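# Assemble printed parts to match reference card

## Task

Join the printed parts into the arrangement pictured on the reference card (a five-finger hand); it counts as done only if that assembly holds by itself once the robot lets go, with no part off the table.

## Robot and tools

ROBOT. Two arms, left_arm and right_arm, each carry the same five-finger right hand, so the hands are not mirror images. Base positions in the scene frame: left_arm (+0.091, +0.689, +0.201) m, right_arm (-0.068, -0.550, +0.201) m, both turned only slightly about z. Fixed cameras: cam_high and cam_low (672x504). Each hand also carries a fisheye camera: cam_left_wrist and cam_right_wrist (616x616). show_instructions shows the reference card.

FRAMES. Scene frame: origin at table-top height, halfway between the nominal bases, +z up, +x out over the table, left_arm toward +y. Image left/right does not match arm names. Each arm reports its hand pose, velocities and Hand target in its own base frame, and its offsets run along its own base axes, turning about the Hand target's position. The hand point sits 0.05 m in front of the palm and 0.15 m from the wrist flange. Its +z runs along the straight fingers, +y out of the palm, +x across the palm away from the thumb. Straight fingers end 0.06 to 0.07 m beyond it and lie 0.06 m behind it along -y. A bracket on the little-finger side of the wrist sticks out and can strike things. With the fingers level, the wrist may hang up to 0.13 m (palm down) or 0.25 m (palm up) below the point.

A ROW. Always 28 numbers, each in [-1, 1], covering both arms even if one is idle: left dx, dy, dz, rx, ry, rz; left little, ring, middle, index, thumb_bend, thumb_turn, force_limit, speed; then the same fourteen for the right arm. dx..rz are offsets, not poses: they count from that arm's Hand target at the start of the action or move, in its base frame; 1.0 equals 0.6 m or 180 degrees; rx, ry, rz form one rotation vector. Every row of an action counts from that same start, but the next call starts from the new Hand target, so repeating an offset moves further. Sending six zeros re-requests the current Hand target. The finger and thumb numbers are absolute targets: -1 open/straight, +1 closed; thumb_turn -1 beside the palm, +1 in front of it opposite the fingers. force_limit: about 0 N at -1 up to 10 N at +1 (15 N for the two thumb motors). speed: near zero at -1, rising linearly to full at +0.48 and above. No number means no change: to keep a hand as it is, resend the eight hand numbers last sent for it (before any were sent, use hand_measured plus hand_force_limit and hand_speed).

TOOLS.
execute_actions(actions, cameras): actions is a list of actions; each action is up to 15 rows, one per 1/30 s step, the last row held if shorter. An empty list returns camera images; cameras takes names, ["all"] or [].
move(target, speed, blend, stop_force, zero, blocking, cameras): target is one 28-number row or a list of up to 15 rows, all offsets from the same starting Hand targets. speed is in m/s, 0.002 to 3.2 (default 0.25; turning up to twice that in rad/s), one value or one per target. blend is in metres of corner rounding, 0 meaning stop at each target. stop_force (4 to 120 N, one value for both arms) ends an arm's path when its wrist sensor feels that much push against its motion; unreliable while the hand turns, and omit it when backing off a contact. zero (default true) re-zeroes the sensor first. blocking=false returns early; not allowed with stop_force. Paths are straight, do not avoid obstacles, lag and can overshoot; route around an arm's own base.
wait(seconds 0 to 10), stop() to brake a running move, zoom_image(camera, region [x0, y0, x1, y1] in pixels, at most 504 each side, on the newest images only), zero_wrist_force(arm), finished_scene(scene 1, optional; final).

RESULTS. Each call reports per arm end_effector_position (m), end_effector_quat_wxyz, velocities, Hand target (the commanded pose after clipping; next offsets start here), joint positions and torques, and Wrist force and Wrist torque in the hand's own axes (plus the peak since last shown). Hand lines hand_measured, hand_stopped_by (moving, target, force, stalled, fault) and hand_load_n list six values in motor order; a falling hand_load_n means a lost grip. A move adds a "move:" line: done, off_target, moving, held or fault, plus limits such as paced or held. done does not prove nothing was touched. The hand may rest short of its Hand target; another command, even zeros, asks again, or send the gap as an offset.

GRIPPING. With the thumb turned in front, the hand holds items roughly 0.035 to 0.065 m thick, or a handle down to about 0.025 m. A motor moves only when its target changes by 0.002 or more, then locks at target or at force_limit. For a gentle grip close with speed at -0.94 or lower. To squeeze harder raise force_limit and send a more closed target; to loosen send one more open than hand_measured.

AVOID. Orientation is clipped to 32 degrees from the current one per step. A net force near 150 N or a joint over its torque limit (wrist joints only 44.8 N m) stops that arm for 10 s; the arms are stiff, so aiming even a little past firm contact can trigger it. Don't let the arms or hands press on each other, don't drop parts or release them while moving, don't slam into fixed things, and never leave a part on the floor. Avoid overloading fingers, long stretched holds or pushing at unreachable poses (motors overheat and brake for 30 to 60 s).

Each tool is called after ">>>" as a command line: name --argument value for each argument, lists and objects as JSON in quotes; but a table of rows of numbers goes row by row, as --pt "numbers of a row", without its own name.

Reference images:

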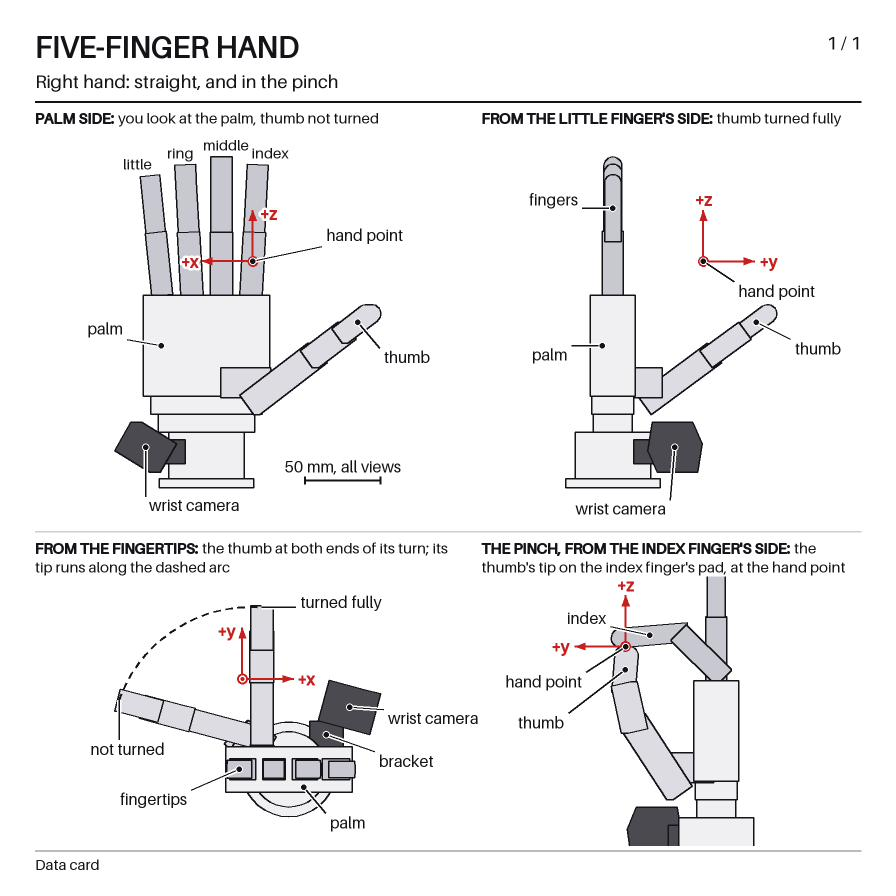

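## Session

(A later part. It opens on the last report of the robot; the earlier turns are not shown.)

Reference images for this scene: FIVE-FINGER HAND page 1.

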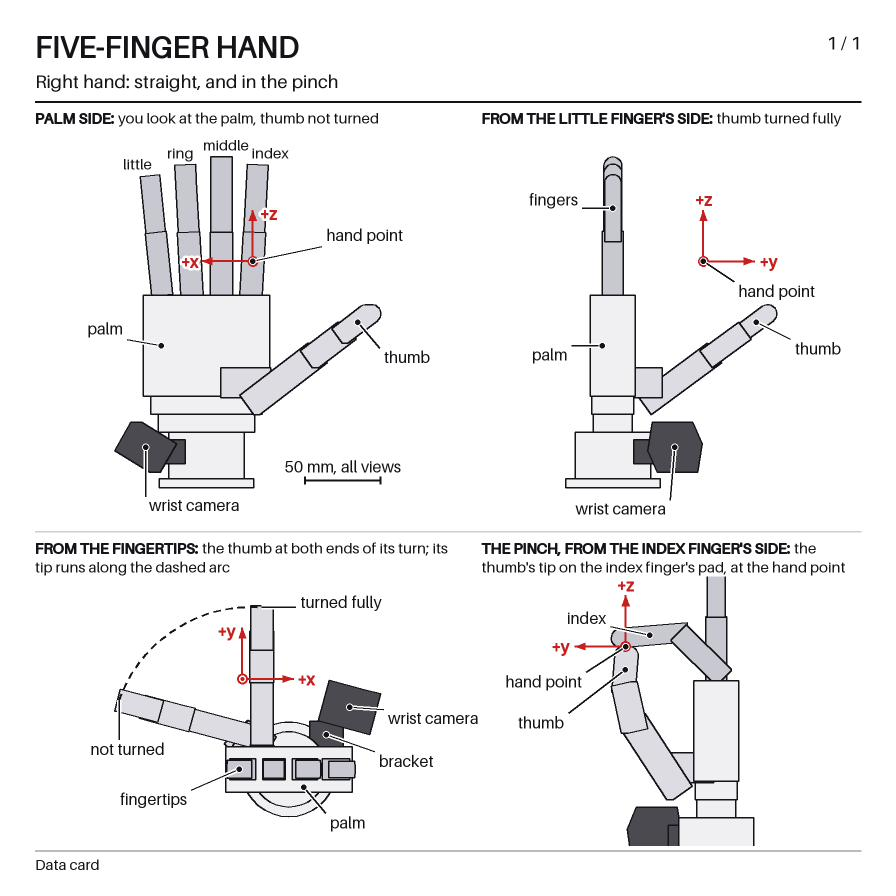

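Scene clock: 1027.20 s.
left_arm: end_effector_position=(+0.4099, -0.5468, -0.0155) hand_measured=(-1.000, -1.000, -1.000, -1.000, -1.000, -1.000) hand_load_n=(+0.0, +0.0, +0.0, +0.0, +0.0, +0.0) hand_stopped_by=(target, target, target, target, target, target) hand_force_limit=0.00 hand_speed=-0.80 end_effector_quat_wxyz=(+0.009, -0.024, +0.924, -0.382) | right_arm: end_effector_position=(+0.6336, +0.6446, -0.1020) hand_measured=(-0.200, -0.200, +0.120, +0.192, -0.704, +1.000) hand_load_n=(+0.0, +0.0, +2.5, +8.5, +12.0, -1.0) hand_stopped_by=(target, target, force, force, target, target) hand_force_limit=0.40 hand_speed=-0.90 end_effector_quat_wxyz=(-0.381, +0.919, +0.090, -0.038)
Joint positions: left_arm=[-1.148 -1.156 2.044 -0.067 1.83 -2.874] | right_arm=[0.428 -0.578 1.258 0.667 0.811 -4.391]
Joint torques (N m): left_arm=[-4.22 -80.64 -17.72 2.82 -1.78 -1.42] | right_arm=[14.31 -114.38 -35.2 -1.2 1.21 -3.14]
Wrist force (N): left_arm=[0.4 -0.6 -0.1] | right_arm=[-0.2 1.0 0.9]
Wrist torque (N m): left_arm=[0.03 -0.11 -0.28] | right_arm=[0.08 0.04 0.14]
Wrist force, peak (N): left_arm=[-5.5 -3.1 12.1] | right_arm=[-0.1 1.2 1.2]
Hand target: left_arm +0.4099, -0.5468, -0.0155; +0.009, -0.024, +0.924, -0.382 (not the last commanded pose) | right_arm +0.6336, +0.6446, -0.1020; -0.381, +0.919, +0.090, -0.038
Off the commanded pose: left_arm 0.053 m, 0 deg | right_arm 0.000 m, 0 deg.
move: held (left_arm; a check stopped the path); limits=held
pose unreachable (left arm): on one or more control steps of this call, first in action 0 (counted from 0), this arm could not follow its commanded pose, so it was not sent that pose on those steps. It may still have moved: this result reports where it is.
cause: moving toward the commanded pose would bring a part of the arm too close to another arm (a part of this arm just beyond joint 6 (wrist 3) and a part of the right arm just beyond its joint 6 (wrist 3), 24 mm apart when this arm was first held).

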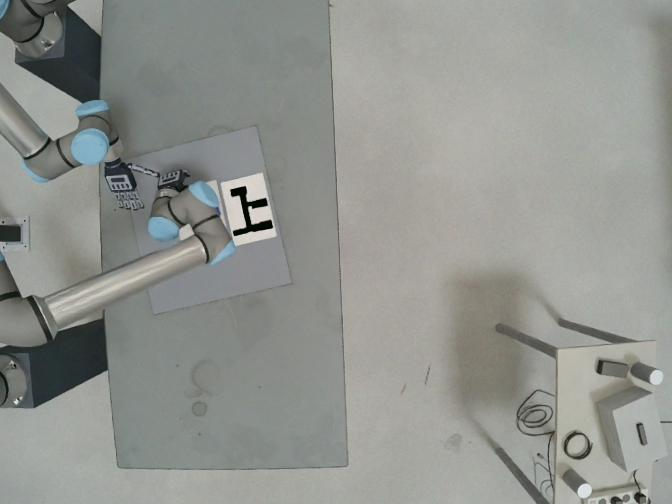

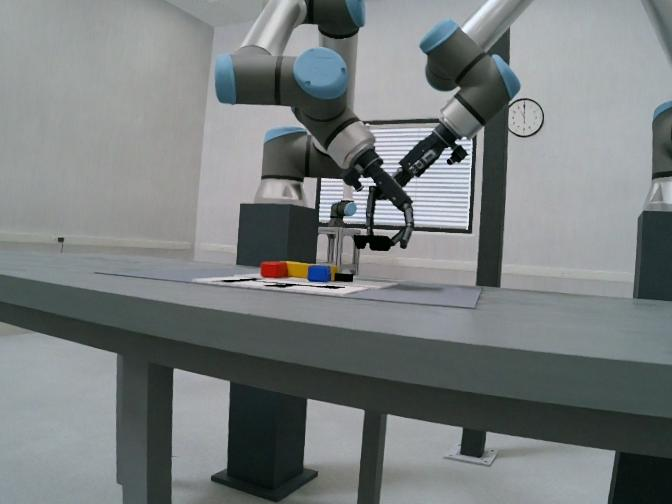

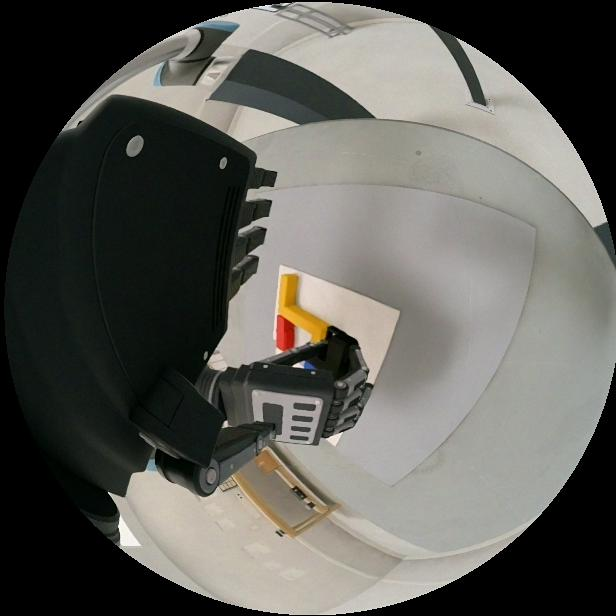

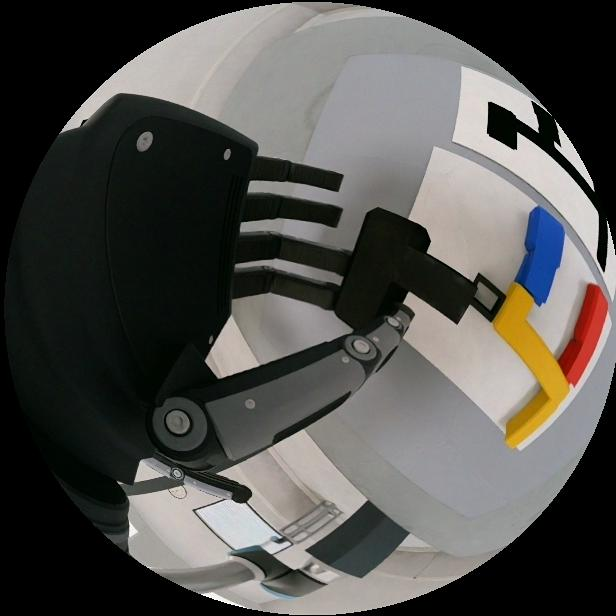

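>>> move --target '[-0.13,0.1,0,0,0,0,-1,-1,-1,-1,-1,-1,0,-0.8,0,0,0,0,0,0,-0.2,-0.2,0.45,0.45,-0.7,1,0.4,-0.9]' --cameras '["all"]'

>>> zoom_image --camera "cam_right_wrist" --region '[370, 180, 570, 380]'

>>> zoom_image --camera "cam_left_wrist" --region '[220, 250, 460, 490]'

>>> zoom_image --camera "cam_low" --region '[250, 215, 430, 305]'

Scene clock: 1033.73 s.
left_arm: end_effector_position=(+0.3320, -0.4869, -0.0154) hand_measured=(-1.000, -1.000, -1.000, -1.000, -1.000, -1.000) hand_load_n=(+0.0, +0.0, -0.5, +0.0, +0.0, +0.0) hand_stopped_by=(target, target, target, target, target, target) hand_force_limit=0.00 hand_speed=-0.80 end_effector_quat_wxyz=(+0.009, -0.024, +0.924, -0.382) | right_arm: end_effector_position=(+0.6336, +0.6446, -0.1020) hand_measured=(-0.200, -0.200, +0.120, +0.192, -0.704, +1.000) hand_load_n=(+0.0, +0.0, +2.5, +8.5, +12.0, -1.0) hand_stopped_by=(target, target, force, force, target, target) hand_force_limit=0.40 hand_speed=-0.90 end_effector_quat_wxyz=(-0.381, +0.919, +0.090, -0.038)
Joint positions: left_arm=[-1.258 -1.281 2.241 -0.157 1.755 -2.956] | right_arm=[0.428 -0.578 1.258 0.667 0.811 -4.391]
Joint torques (N m): left_arm=[-3.83 -49.39 -17.83 1.6 1.73 1.02] | right_arm=[15.25 -113.69 -35.42 -1.27 0.95 -2.82]
Wrist force (N): left_arm=[0.6 -0.4 0.1] | right_arm=[0.0 0.8 1.1]
Wrist torque (N m): left_arm=[0.05 -0.14 0.09] | right_arm=[0.05 0.01 0.15]
Wrist force, peak (N): left_arm=[2.1 0.9 -1.0] | right_arm=[-0.2 1.1 1.4]
Hand target: left_arm +0.3319, -0.4868, -0.0155; +0.009, -0.024, +0.924, -0.382 | right_arm +0.6336, +0.6446, -0.1020; -0.381, +0.919, +0.090, -0.038
Off the commanded pose: left_arm 0.000 m, 0 deg | right_arm 0.000 m, 0 deg.
move: done

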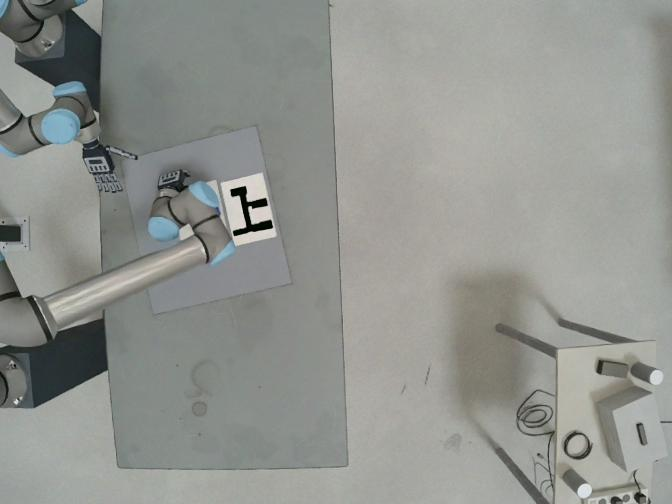

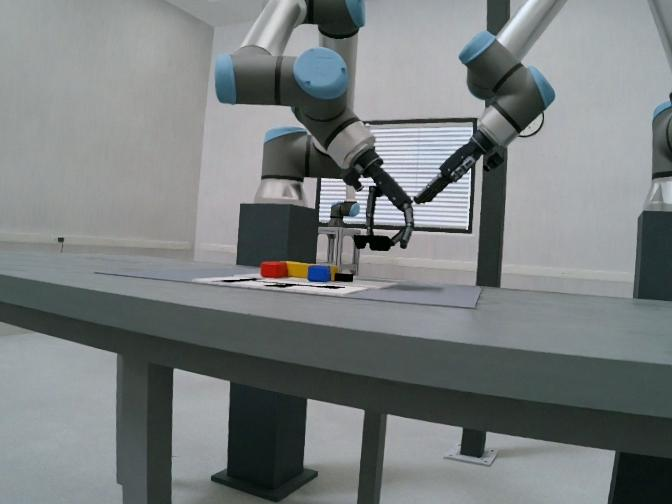

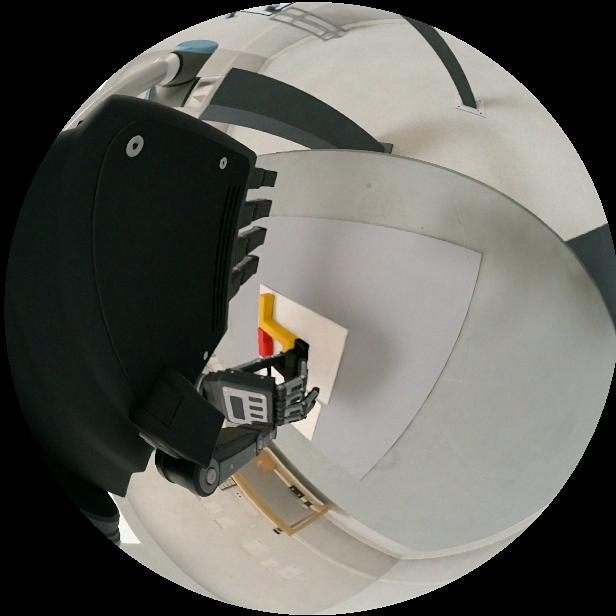

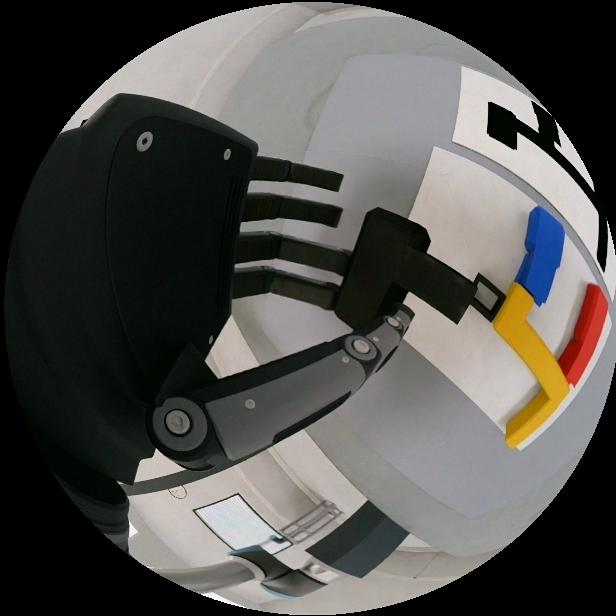

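Scaled by 2.520 from the camera's 616x616 image, which has a finer 880x880 frame.

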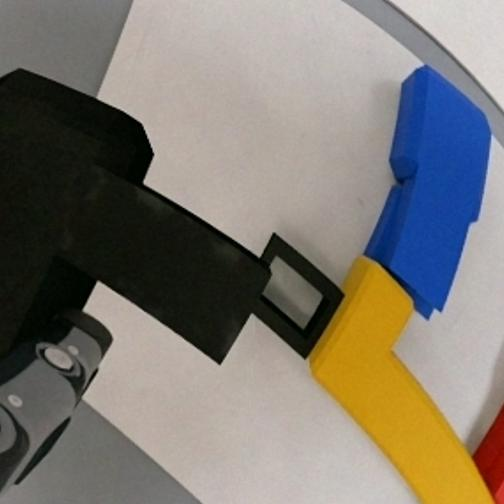

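Scaled by 2.100 from the camera's 616x616 image, which has a finer 880x880 frame.

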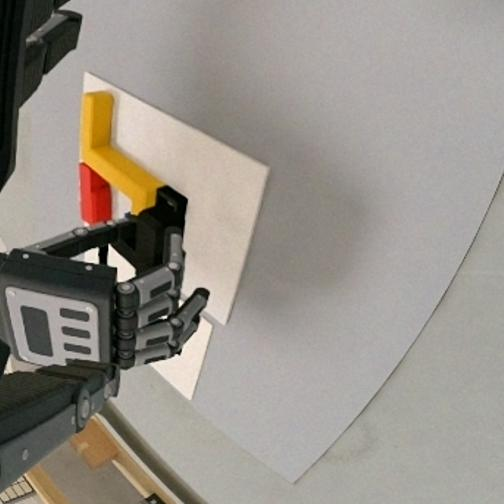

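Scaled by 2.800 from the camera's 672x504 image, which has a finer 960x720 frame.

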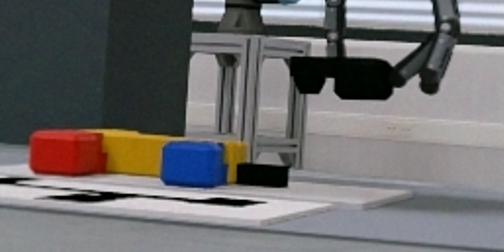

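>>> move --target '[0,0,0,0,0,0,-1,-1,-1,-1,-1,-1,0,-0.8,0.002,-0.025,-0.055,0,0,0,-0.2,-0.2,0.45,0.45,-0.7,1,0.4,-0.9]' --speed 0.06 --stop_force 6 --cameras '["cam_low","cam_right_wrist","cam_left_wrist"]'

>>> zoom_image --camera "cam_right_wrist" --region '[370, 180, 570, 380]'

>>> zoom_image --camera "cam_left_wrist" --region '[250, 290, 350, 390]'

>>> zoom_image --camera "cam_low" --region '[290, 225, 430, 295]'

Scene clock: 1050.17 s.
left_arm: end_effector_position=(+0.3319, -0.4868, -0.0155) hand_measured=(-1.000, -1.000, -1.000, -1.000, -1.000, -1.000) hand_load_n=(+0.0, +0.0, +0.0, +0.0, +0.0, -0.5) hand_stopped_by=(target, target, target, target, target, target) hand_force_limit=0.00 hand_speed=-0.80 end_effector_quat_wxyz=(+0.009, -0.024, +0.924, -0.382) | right_arm: end_effector_position=(+0.6348, +0.6296, -0.1350) hand_measured=(-0.200, -0.200, +0.120, +0.192, -0.704, +1.000) hand_load_n=(+0.0, +0.0, +2.5, +8.5, +12.0, -1.5) hand_stopped_by=(target, target, force, force, target, target) hand_force_limit=0.40 hand_speed=-0.90 end_effector_quat_wxyz=(-0.381, +0.919, +0.090, -0.038)
Joint positions: left_arm=[-1.258 -1.281 2.242 -0.157 1.755 -2.956] | right_arm=[0.411 -0.549 1.275 0.637 0.808 -4.414]
Joint torques (N m): left_arm=[-4.39 -32.52 -15.96 -0.65 2.02 -2.26] | right_arm=[14.3 -113.89 -34.13 8.03 0.56 2.45]
Wrist force (N): left_arm=[0.7 -0.3 -0.3] | right_arm=[-0.2 0.9 0.9]
Wrist torque (N m): left_arm=[0.08 -0.14 0.10] | right_arm=[0.05 0.01 0.15]
Wrist force, peak (N): left_arm=[0.9 -0.7 -0.1] | right_arm=[-0.7 1.7 1.2]
Hand target: left_arm +0.3319, -0.4868, -0.0155; +0.009, -0.024, +0.924, -0.382 | right_arm +0.6348, +0.6296, -0.1350; -0.381, +0.919, +0.090, -0.038
Off the commanded pose: left_arm 0.000 m, 0 deg | right_arm 0.000 m, 0 deg.
move: done
Images, in order (width x height): cam_low 672x504, cam_left_wrist 616x616, cam_right_wrist 616x616.

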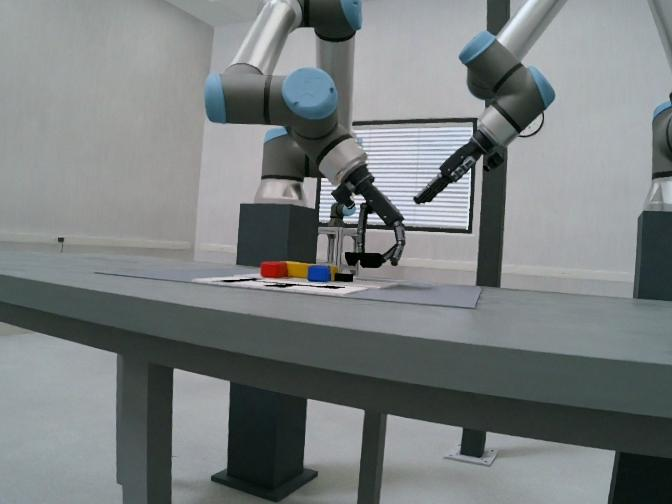

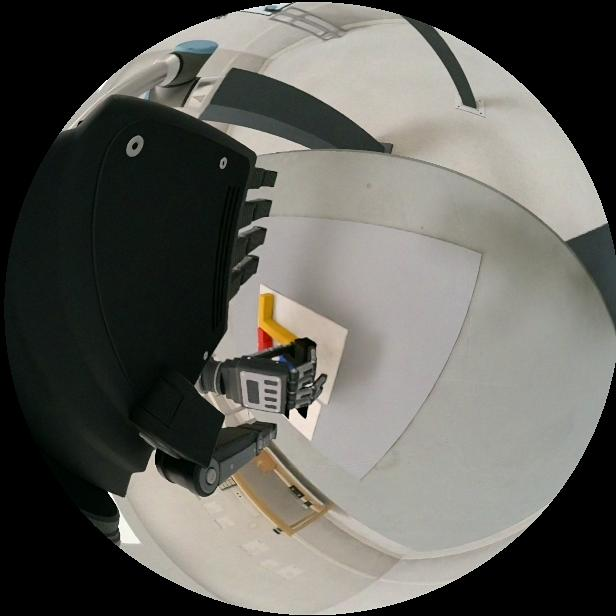

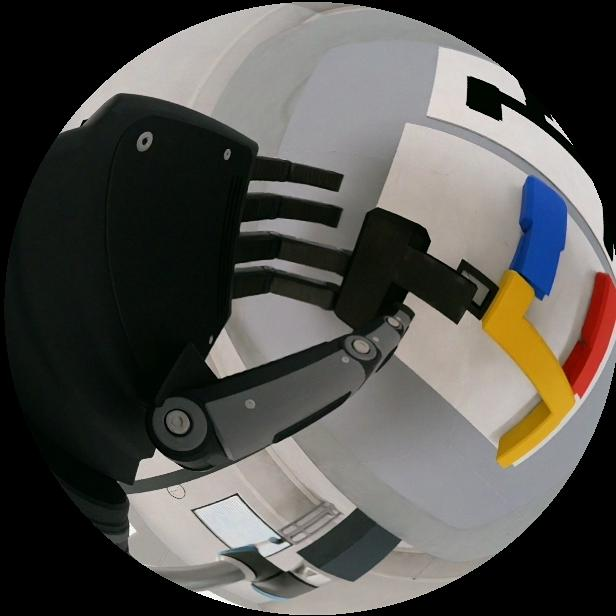

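Scaled by 2.520 from the camera's 616x616 image, which has a finer 880x880 frame.

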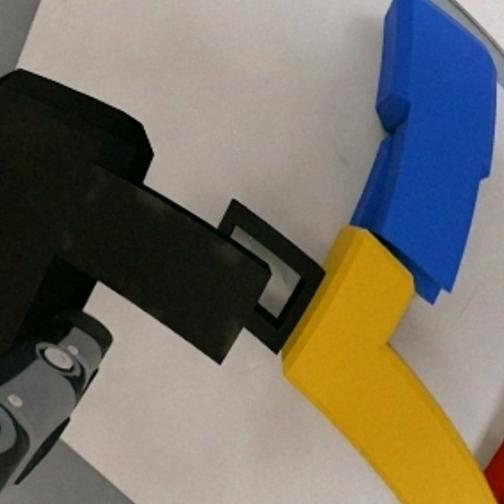

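Scaled by 5.040 from the camera's 616x616 image, which has a finer 880x880 frame.

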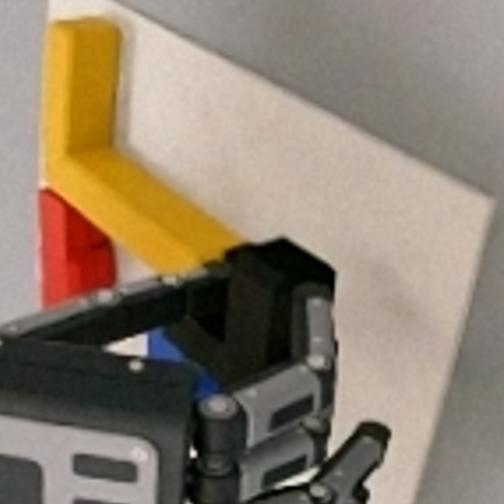

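Scaled by 3.600 from the camera's 672x504 image, which has a finer 960x720 frame.

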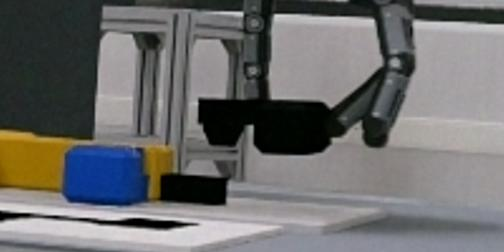

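>>> move --target '[0,0,0,0,0,0,-1,-1,-1,-1,-1,-1,0,-0.8,0.0042,-0.0203,-0.02,0,0,0,-0.2,-0.2,0.45,0.45,-0.7,1,0.4,-0.9]' --speed 0.03 --stop_force 5 --cameras '["cam_low","cam_right_wrist","cam_left_wrist"]'

>>> zoom_image --camera "cam_right_wrist" --region '[390, 200, 530, 340]'

>>> zoom_image --camera "cam_left_wrist" --region '[250, 310, 340, 400]'

>>> zoom_image --camera "cam_low" --region '[290, 225, 430, 295]'

Scene clock: 1068.73 s.
left_arm: end_effector_position=(+0.3319, -0.4868, -0.0155) hand_measured=(-1.000, -1.000, -1.000, -1.000, -1.000, -1.000) hand_load_n=(+0.0, +0.0, -0.5, +0.0, -0.5, +0.0) hand_stopped_by=(target, target, target, target, target, target) hand_force_limit=0.00 hand_speed=-0.80 end_effector_quat_wxyz=(+0.009, -0.024, +0.924, -0.382) | right_arm: end_effector_position=(+0.6373, +0.6174, -0.1470) hand_measured=(-0.200, -0.200, +0.120, +0.192, -0.704, +1.000) hand_load_n=(+0.0, +0.0, +2.5, +8.5, +12.0, -1.0) hand_stopped_by=(target, target, force, force, target, target) hand_force_limit=0.40 hand_speed=-0.90 end_effector_quat_wxyz=(-0.381, +0.919, +0.090, -0.038)
Joint positions: left_arm=[-1.258 -1.281 2.242 -0.157 1.755 -2.956] | right_arm=[0.396 -0.54 1.286 0.63 0.805 -4.434]
Joint torques (N m): left_arm=[-3.48 -31.89 -15.84 -0.75 2.19 -2.05] | right_arm=[15.16 -114.19 -33.26 6.25 0.29 2.67]
Wrist force (N): left_arm=[0.6 -0.3 -0.1] | right_arm=[-0.5 1.0 0.8]
Wrist torque (N m): left_arm=[0.08 -0.14 0.10] | right_arm=[0.06 0.02 0.12]
Wrist force, peak (N): left_arm=[0.5 -0.8 -0.5] | right_arm=[-0.5 1.6 1.2]
Hand target: left_arm +0.3319, -0.4868, -0.0155; +0.009, -0.024, +0.924, -0.382 | right_arm +0.6373, +0.6174, -0.1470; -0.381, +0.919, +0.090, -0.038
Off the commanded pose: left_arm 0.000 m, 0 deg | right_arm 0.000 m, 0 deg.
move: done
Images, in order (width x height): cam_low 672x504, cam_left_wrist 616x616, cam_right_wrist 616x616.

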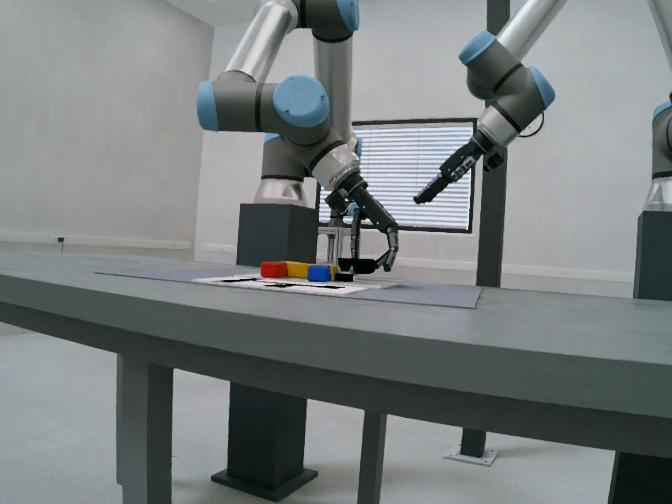

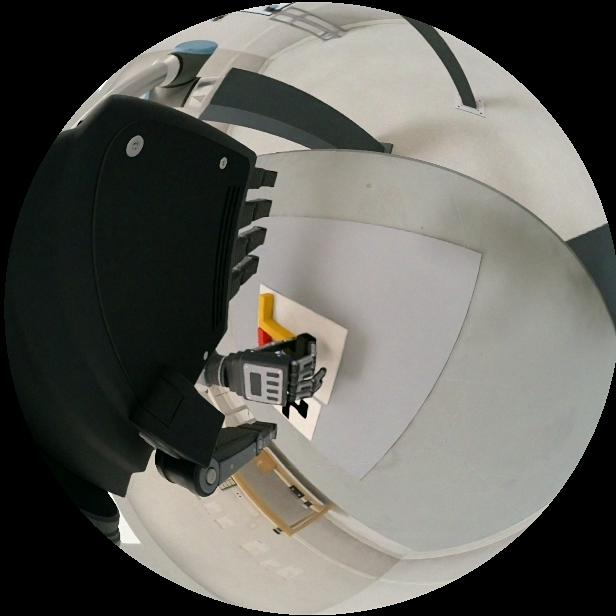

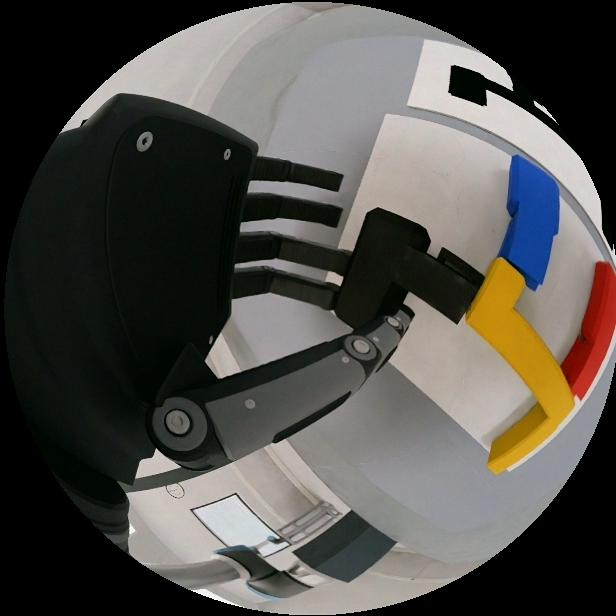

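Scaled by 3.600 from the camera's 616x616 image, which has a finer 880x880 frame.

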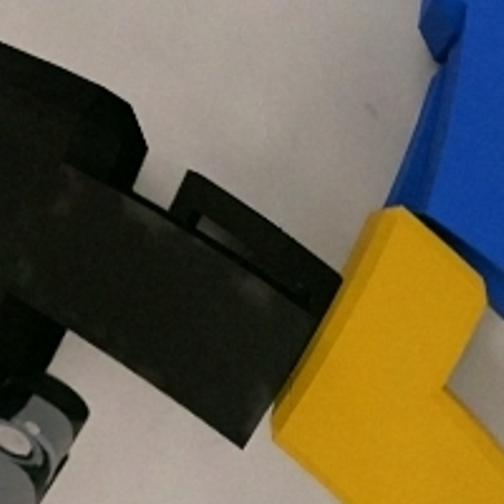

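Scaled by 5.600 from the camera's 616x616 image, which has a finer 880x880 frame.

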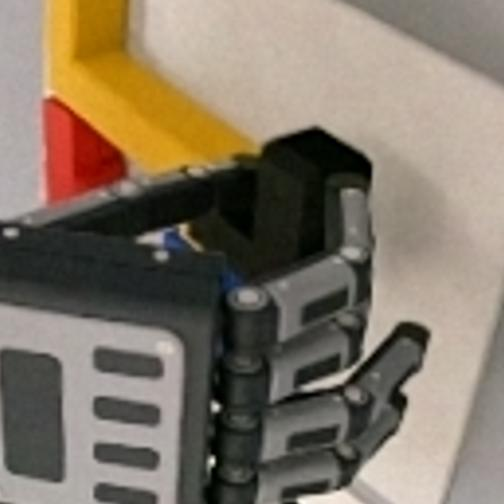

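Scaled by 3.600 from the camera's 672x504 image, which has a finer 960x720 frame.

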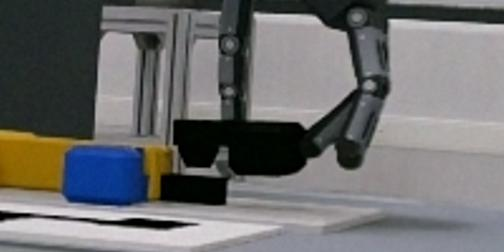

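>>> move --target '[0,0,0,0,0,0,-1,-1,-1,-1,-1,-1,0,-0.8,0,0,-0.025,0,0,0,-0.2,-0.2,0.45,0.45,-0.7,1,0.4,-0.9]' --speed 0.012 --stop_force 4 --cameras '["cam_low","cam_right_wrist","cam_left_wrist"]'

>>> zoom_image --camera "cam_right_wrist" --region '[390, 200, 530, 340]'

>>> zoom_image --camera "cam_low" --region '[290, 225, 430, 295]'

Scene clock: 1081.53 s.
left_arm: end_effector_position=(+0.3319, -0.4868, -0.0155) hand_measured=(-1.000, -1.000, -1.000, -1.000, -1.000, -1.000) hand_load_n=(+0.0, +0.0, +0.0, +0.0, +0.0, +0.0) hand_stopped_by=(target, target, target, target, target, target) hand_force_limit=0.00 hand_speed=-0.80 end_effector_quat_wxyz=(+0.009, -0.024, +0.924, -0.382) | right_arm: end_effector_position=(+0.6373, +0.6174, -0.1621) hand_measured=(-0.200, -0.200, +0.120, +0.192, -0.704, +1.000) hand_load_n=(+0.0, +0.0, +3.5, +7.0, +11.5, -1.5) hand_stopped_by=(target, target, force, force, target, target) hand_force_limit=0.40 hand_speed=-0.90 end_effector_quat_wxyz=(-0.381, +0.919, +0.090, -0.038)
Joint positions: left_arm=[-1.258 -1.281 2.242 -0.157 1.755 -2.956] | right_arm=[0.396 -0.522 1.282 0.616 0.805 -4.434]
Joint torques (N m): left_arm=[-4.62 -33.09 -15.46 -0.65 2.15 -1.89] | right_arm=[14.08 -112.46 -27.7 4.99 0.43 2.07]
Wrist force (N): left_arm=[0.1 -0.7 -0.2] | right_arm=[1.0 0.0 0.2]
Wrist torque (N m): left_arm=[0.01 -0.06 0.06] | right_arm=[-0.04 0.02 0.03]
Wrist force, peak (N): left_arm=[0.6 -0.6 -0.3] | right_arm=[-0.8 1.2 1.3]
Hand target: left_arm +0.3319, -0.4868, -0.0155; +0.009, -0.024, +0.924, -0.382 | right_arm +0.6373, +0.6174, -0.1620; -0.381, +0.919, +0.090, -0.038
Off the commanded pose: left_arm 0.000 m, 0 deg | right_arm 0.000 m, 0 deg.
move: done
Images, in order (width x height): cam_low 672x504, cam_left_wrist 616x616, cam_right_wrist 616x616.

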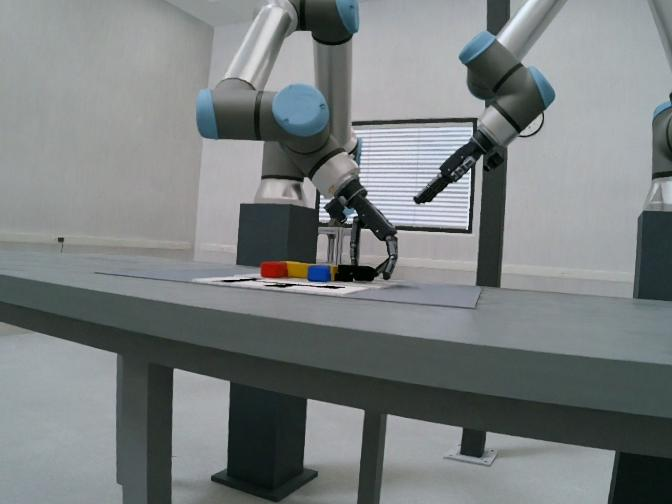

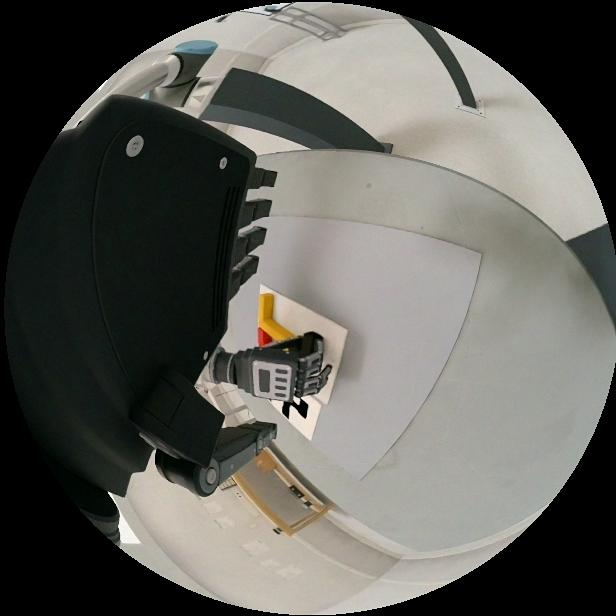

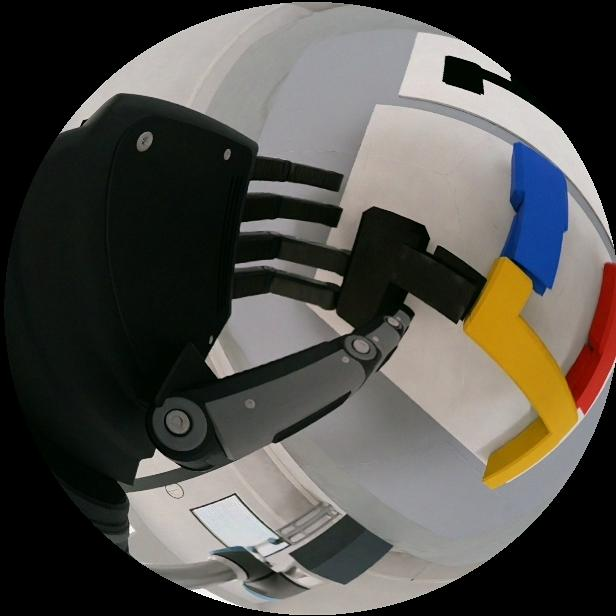

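Scaled by 3.600 from the camera's 616x616 image, which has a finer 880x880 frame.

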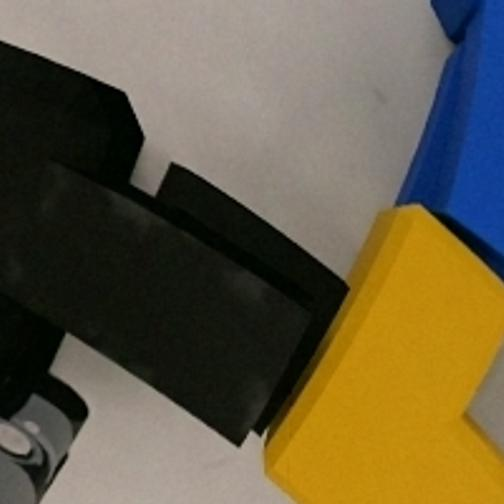

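Scaled by 3.600 from the camera's 672x504 image, which has a finer 960x720 frame.

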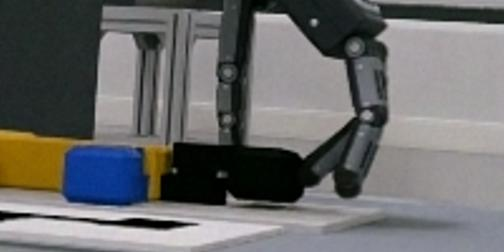

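>>> move --target '[0,0,0,0,0,0,-1,-1,-1,-1,-1,-1,0,-0.8,0,0,-0.01,0,0,0,-0.2,-0.2,0.45,0.45,-0.7,1,0.4,-0.9]' --speed 0.008 --stop_force 7 --cameras '["cam_low","cam_right_wrist"]'

>>> zoom_image --camera "cam_low" --region '[290, 225, 430, 295]'

>>> zoom_image --camera "cam_right_wrist" --region '[390, 200, 530, 340]'

Scene clock: 1088.20 s.
left_arm: end_effector_position=(+0.3319, -0.4868, -0.0155) hand_measured=(-1.000, -1.000, -1.000, -1.000, -1.000, -1.000) hand_load_n=(+0.0, -0.5, +0.0, +0.0, +0.0, +0.0) hand_stopped_by=(target, target, target, target, target, target) hand_force_limit=0.00 hand_speed=-0.80 end_effector_quat_wxyz=(+0.009, -0.024, +0.924, -0.382) | right_arm: end_effector_position=(+0.6373, +0.6174, -0.1631) hand_measured=(-0.200, -0.200, +0.120, +0.192, -0.704, +1.000) hand_load_n=(+0.0, +0.0, +4.5, +5.5, +12.0, -2.0) hand_stopped_by=(target, target, force, force, target, target) hand_force_limit=0.40 hand_speed=-0.90 end_effector_quat_wxyz=(-0.381, +0.919, +0.090, -0.038)
Joint positions: left_arm=[-1.258 -1.281 2.242 -0.157 1.755 -2.956] | right_arm=[0.396 -0.521 1.282 0.616 0.805 -4.434]
Joint torques (N m): left_arm=[-4.26 -32.34 -16.48 -0.57 2.19 -1.81] | right_arm=[11.9 -113.23 -18.32 8.5 0.38 2.03]
Wrist force (N): left_arm=[0.2 -0.3 -0.2] | right_arm=[1.3 0.7 0.5]
Wrist torque (N m): left_arm=[0.07 -0.08 0.08] | right_arm=[0.03 -0.01 0.06]
Wrist force, peak (N): left_arm=[0.7 -0.6 -0.2] | right_arm=[2.4 -6.3 -4.1]
Hand target: left_arm +0.3319, -0.4868, -0.0155; +0.009, -0.024, +0.924, -0.382 | right_arm +0.6373, +0.6174, -0.1631; -0.381, +0.919, +0.090, -0.038 (not the last commanded pose)
Off the commanded pose: left_arm 0.000 m, 0 deg | right_arm 0.005 m, 0 deg.
move: contact (right_arm)
Images, in order (width x height): cam_low 672x504, cam_right_wrist 616x616.

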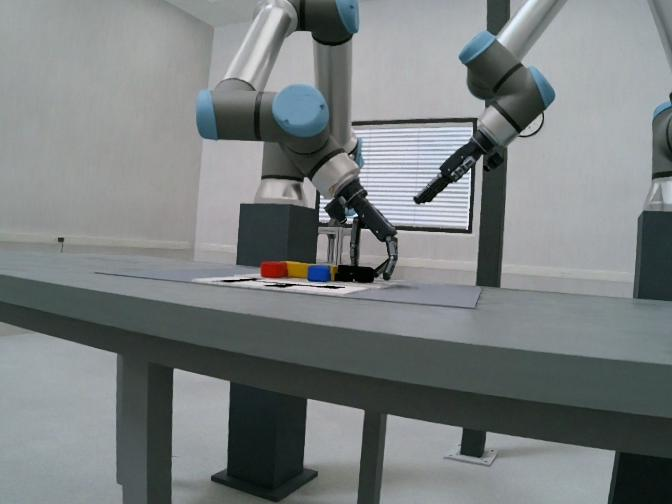

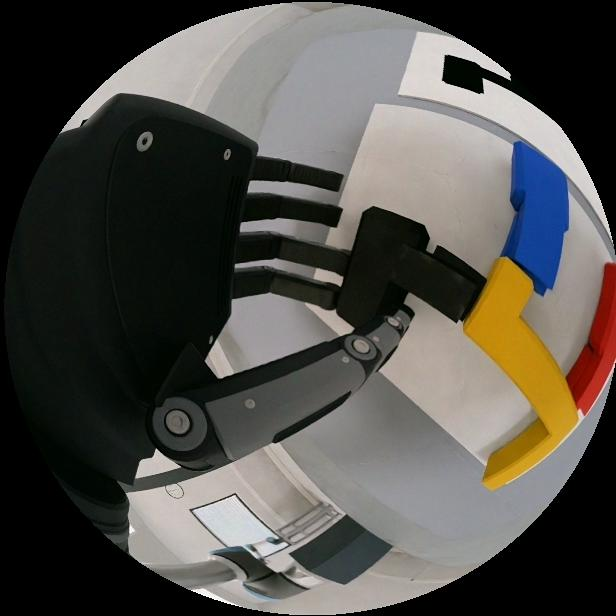

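Scaled by 3.600 from the camera's 672x504 image, which has a finer 960x720 frame.

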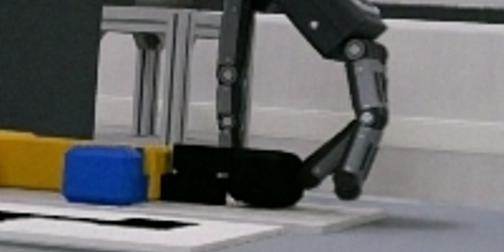

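Scaled by 3.600 from the camera's 616x616 image, which has a finer 880x880 frame.

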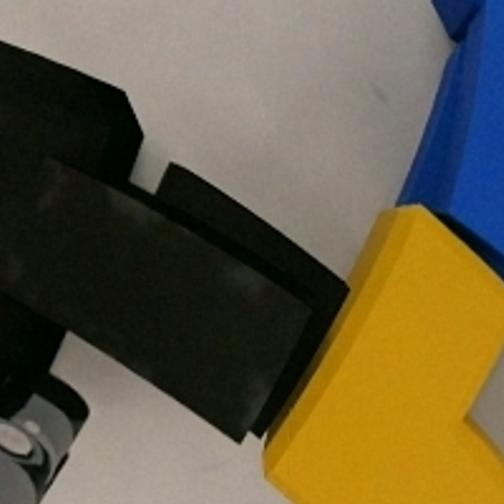

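>>> move --pt "0 0 0 0 0 0 -1 -1 -1 -1 -1 -1 0 -0.8 0.0015 0.0003 0.001 0 0 0 -0.2 -0.2 0.45 0.45 -0.7 1 0.4 -0.9" --pt "0 0 0 0 0 0 -1 -1 -1 -1 -1 -1 0 -0.8 0.0015 0.0003 -0.012 0 0 0 -0.2 -0.2 0.45 0.45 -0.7 1 0.4 -0.9" --speed 0.006 --stop_force 9 --cameras '["cam_low","cam_right_wrist"]'

>>> zoom_image --camera "cam_low" --region '[290, 225, 430, 295]'

>>> zoom_image --camera "cam_right_wrist" --region '[390, 200, 530, 340]'

Scene clock: 1098.80 s.
left_arm: end_effector_position=(+0.3319, -0.4868, -0.0155) hand_measured=(-1.000, -1.000, -1.000, -1.000, -1.000, -1.000) hand_load_n=(+0.0, +0.0, +0.0, +0.0, -0.5, -0.5) hand_stopped_by=(target, target, target, target, target, target) hand_force_limit=0.00 hand_speed=-0.80 end_effector_quat_wxyz=(+0.009, -0.024, +0.924, -0.382) | right_arm: end_effector_position=(+0.6382, +0.6176, -0.1649) hand_measured=(-0.200, -0.200, +0.120, +0.192, -0.704, +1.000) hand_load_n=(+0.0, +0.0, +3.5, +6.5, +13.0, +0.0) hand_stopped_by=(target, target, force, force, target, target) hand_force_limit=0.40 hand_speed=-0.90 end_effector_quat_wxyz=(-0.381, +0.919, +0.090, -0.038)
Joint positions: left_arm=[-1.258 -1.281 2.242 -0.157 1.755 -2.956] | right_arm=[0.396 -0.518 1.279 0.615 0.805 -4.434]
Joint torques (N m): left_arm=[-3.33 -34.15 -16.73 -0.57 2.18 -1.96] | right_arm=[-9.23 -113.11 -19.18 6.54 -0.29 -2.89]
Wrist force (N): left_arm=[0.6 -0.4 -0.3] | right_arm=[-0.7 -0.3 -0.2]
Wrist torque (N m): left_arm=[0.07 -0.13 0.09] | right_arm=[0.00 0.07 0.09]
Wrist force, peak (N): left_arm=[0.6 -0.8 -0.2] | right_arm=[0.7 -6.4 -5.3]
Hand target: left_arm +0.3319, -0.4868, -0.0155; +0.009, -0.024, +0.924, -0.382 | right_arm +0.6382, +0.6176, -0.1649; -0.381, +0.919, +0.090, -0.038 (not the last commanded pose)
Off the commanded pose: left_arm 0.000 m, 0 deg | right_arm 0.005 m, 0 deg.
move: contact (right_arm); path passed 1 of 2 targets
Images, in order (width x height): cam_low 672x504, cam_right_wrist 616x616.

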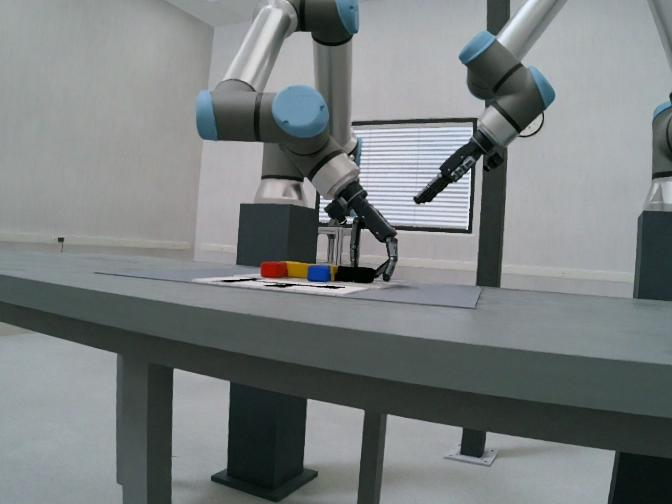

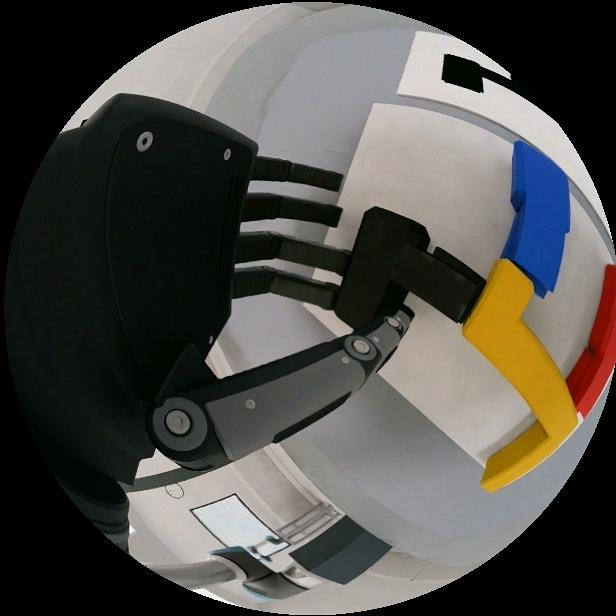

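Scaled by 3.600 from the camera's 672x504 image, which has a finer 960x720 frame.

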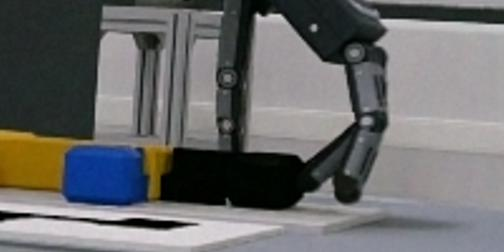

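Scaled by 3.600 from the camera's 616x616 image, which has a finer 880x880 frame.

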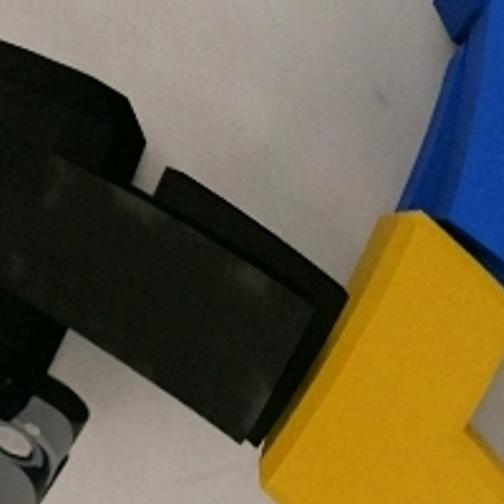

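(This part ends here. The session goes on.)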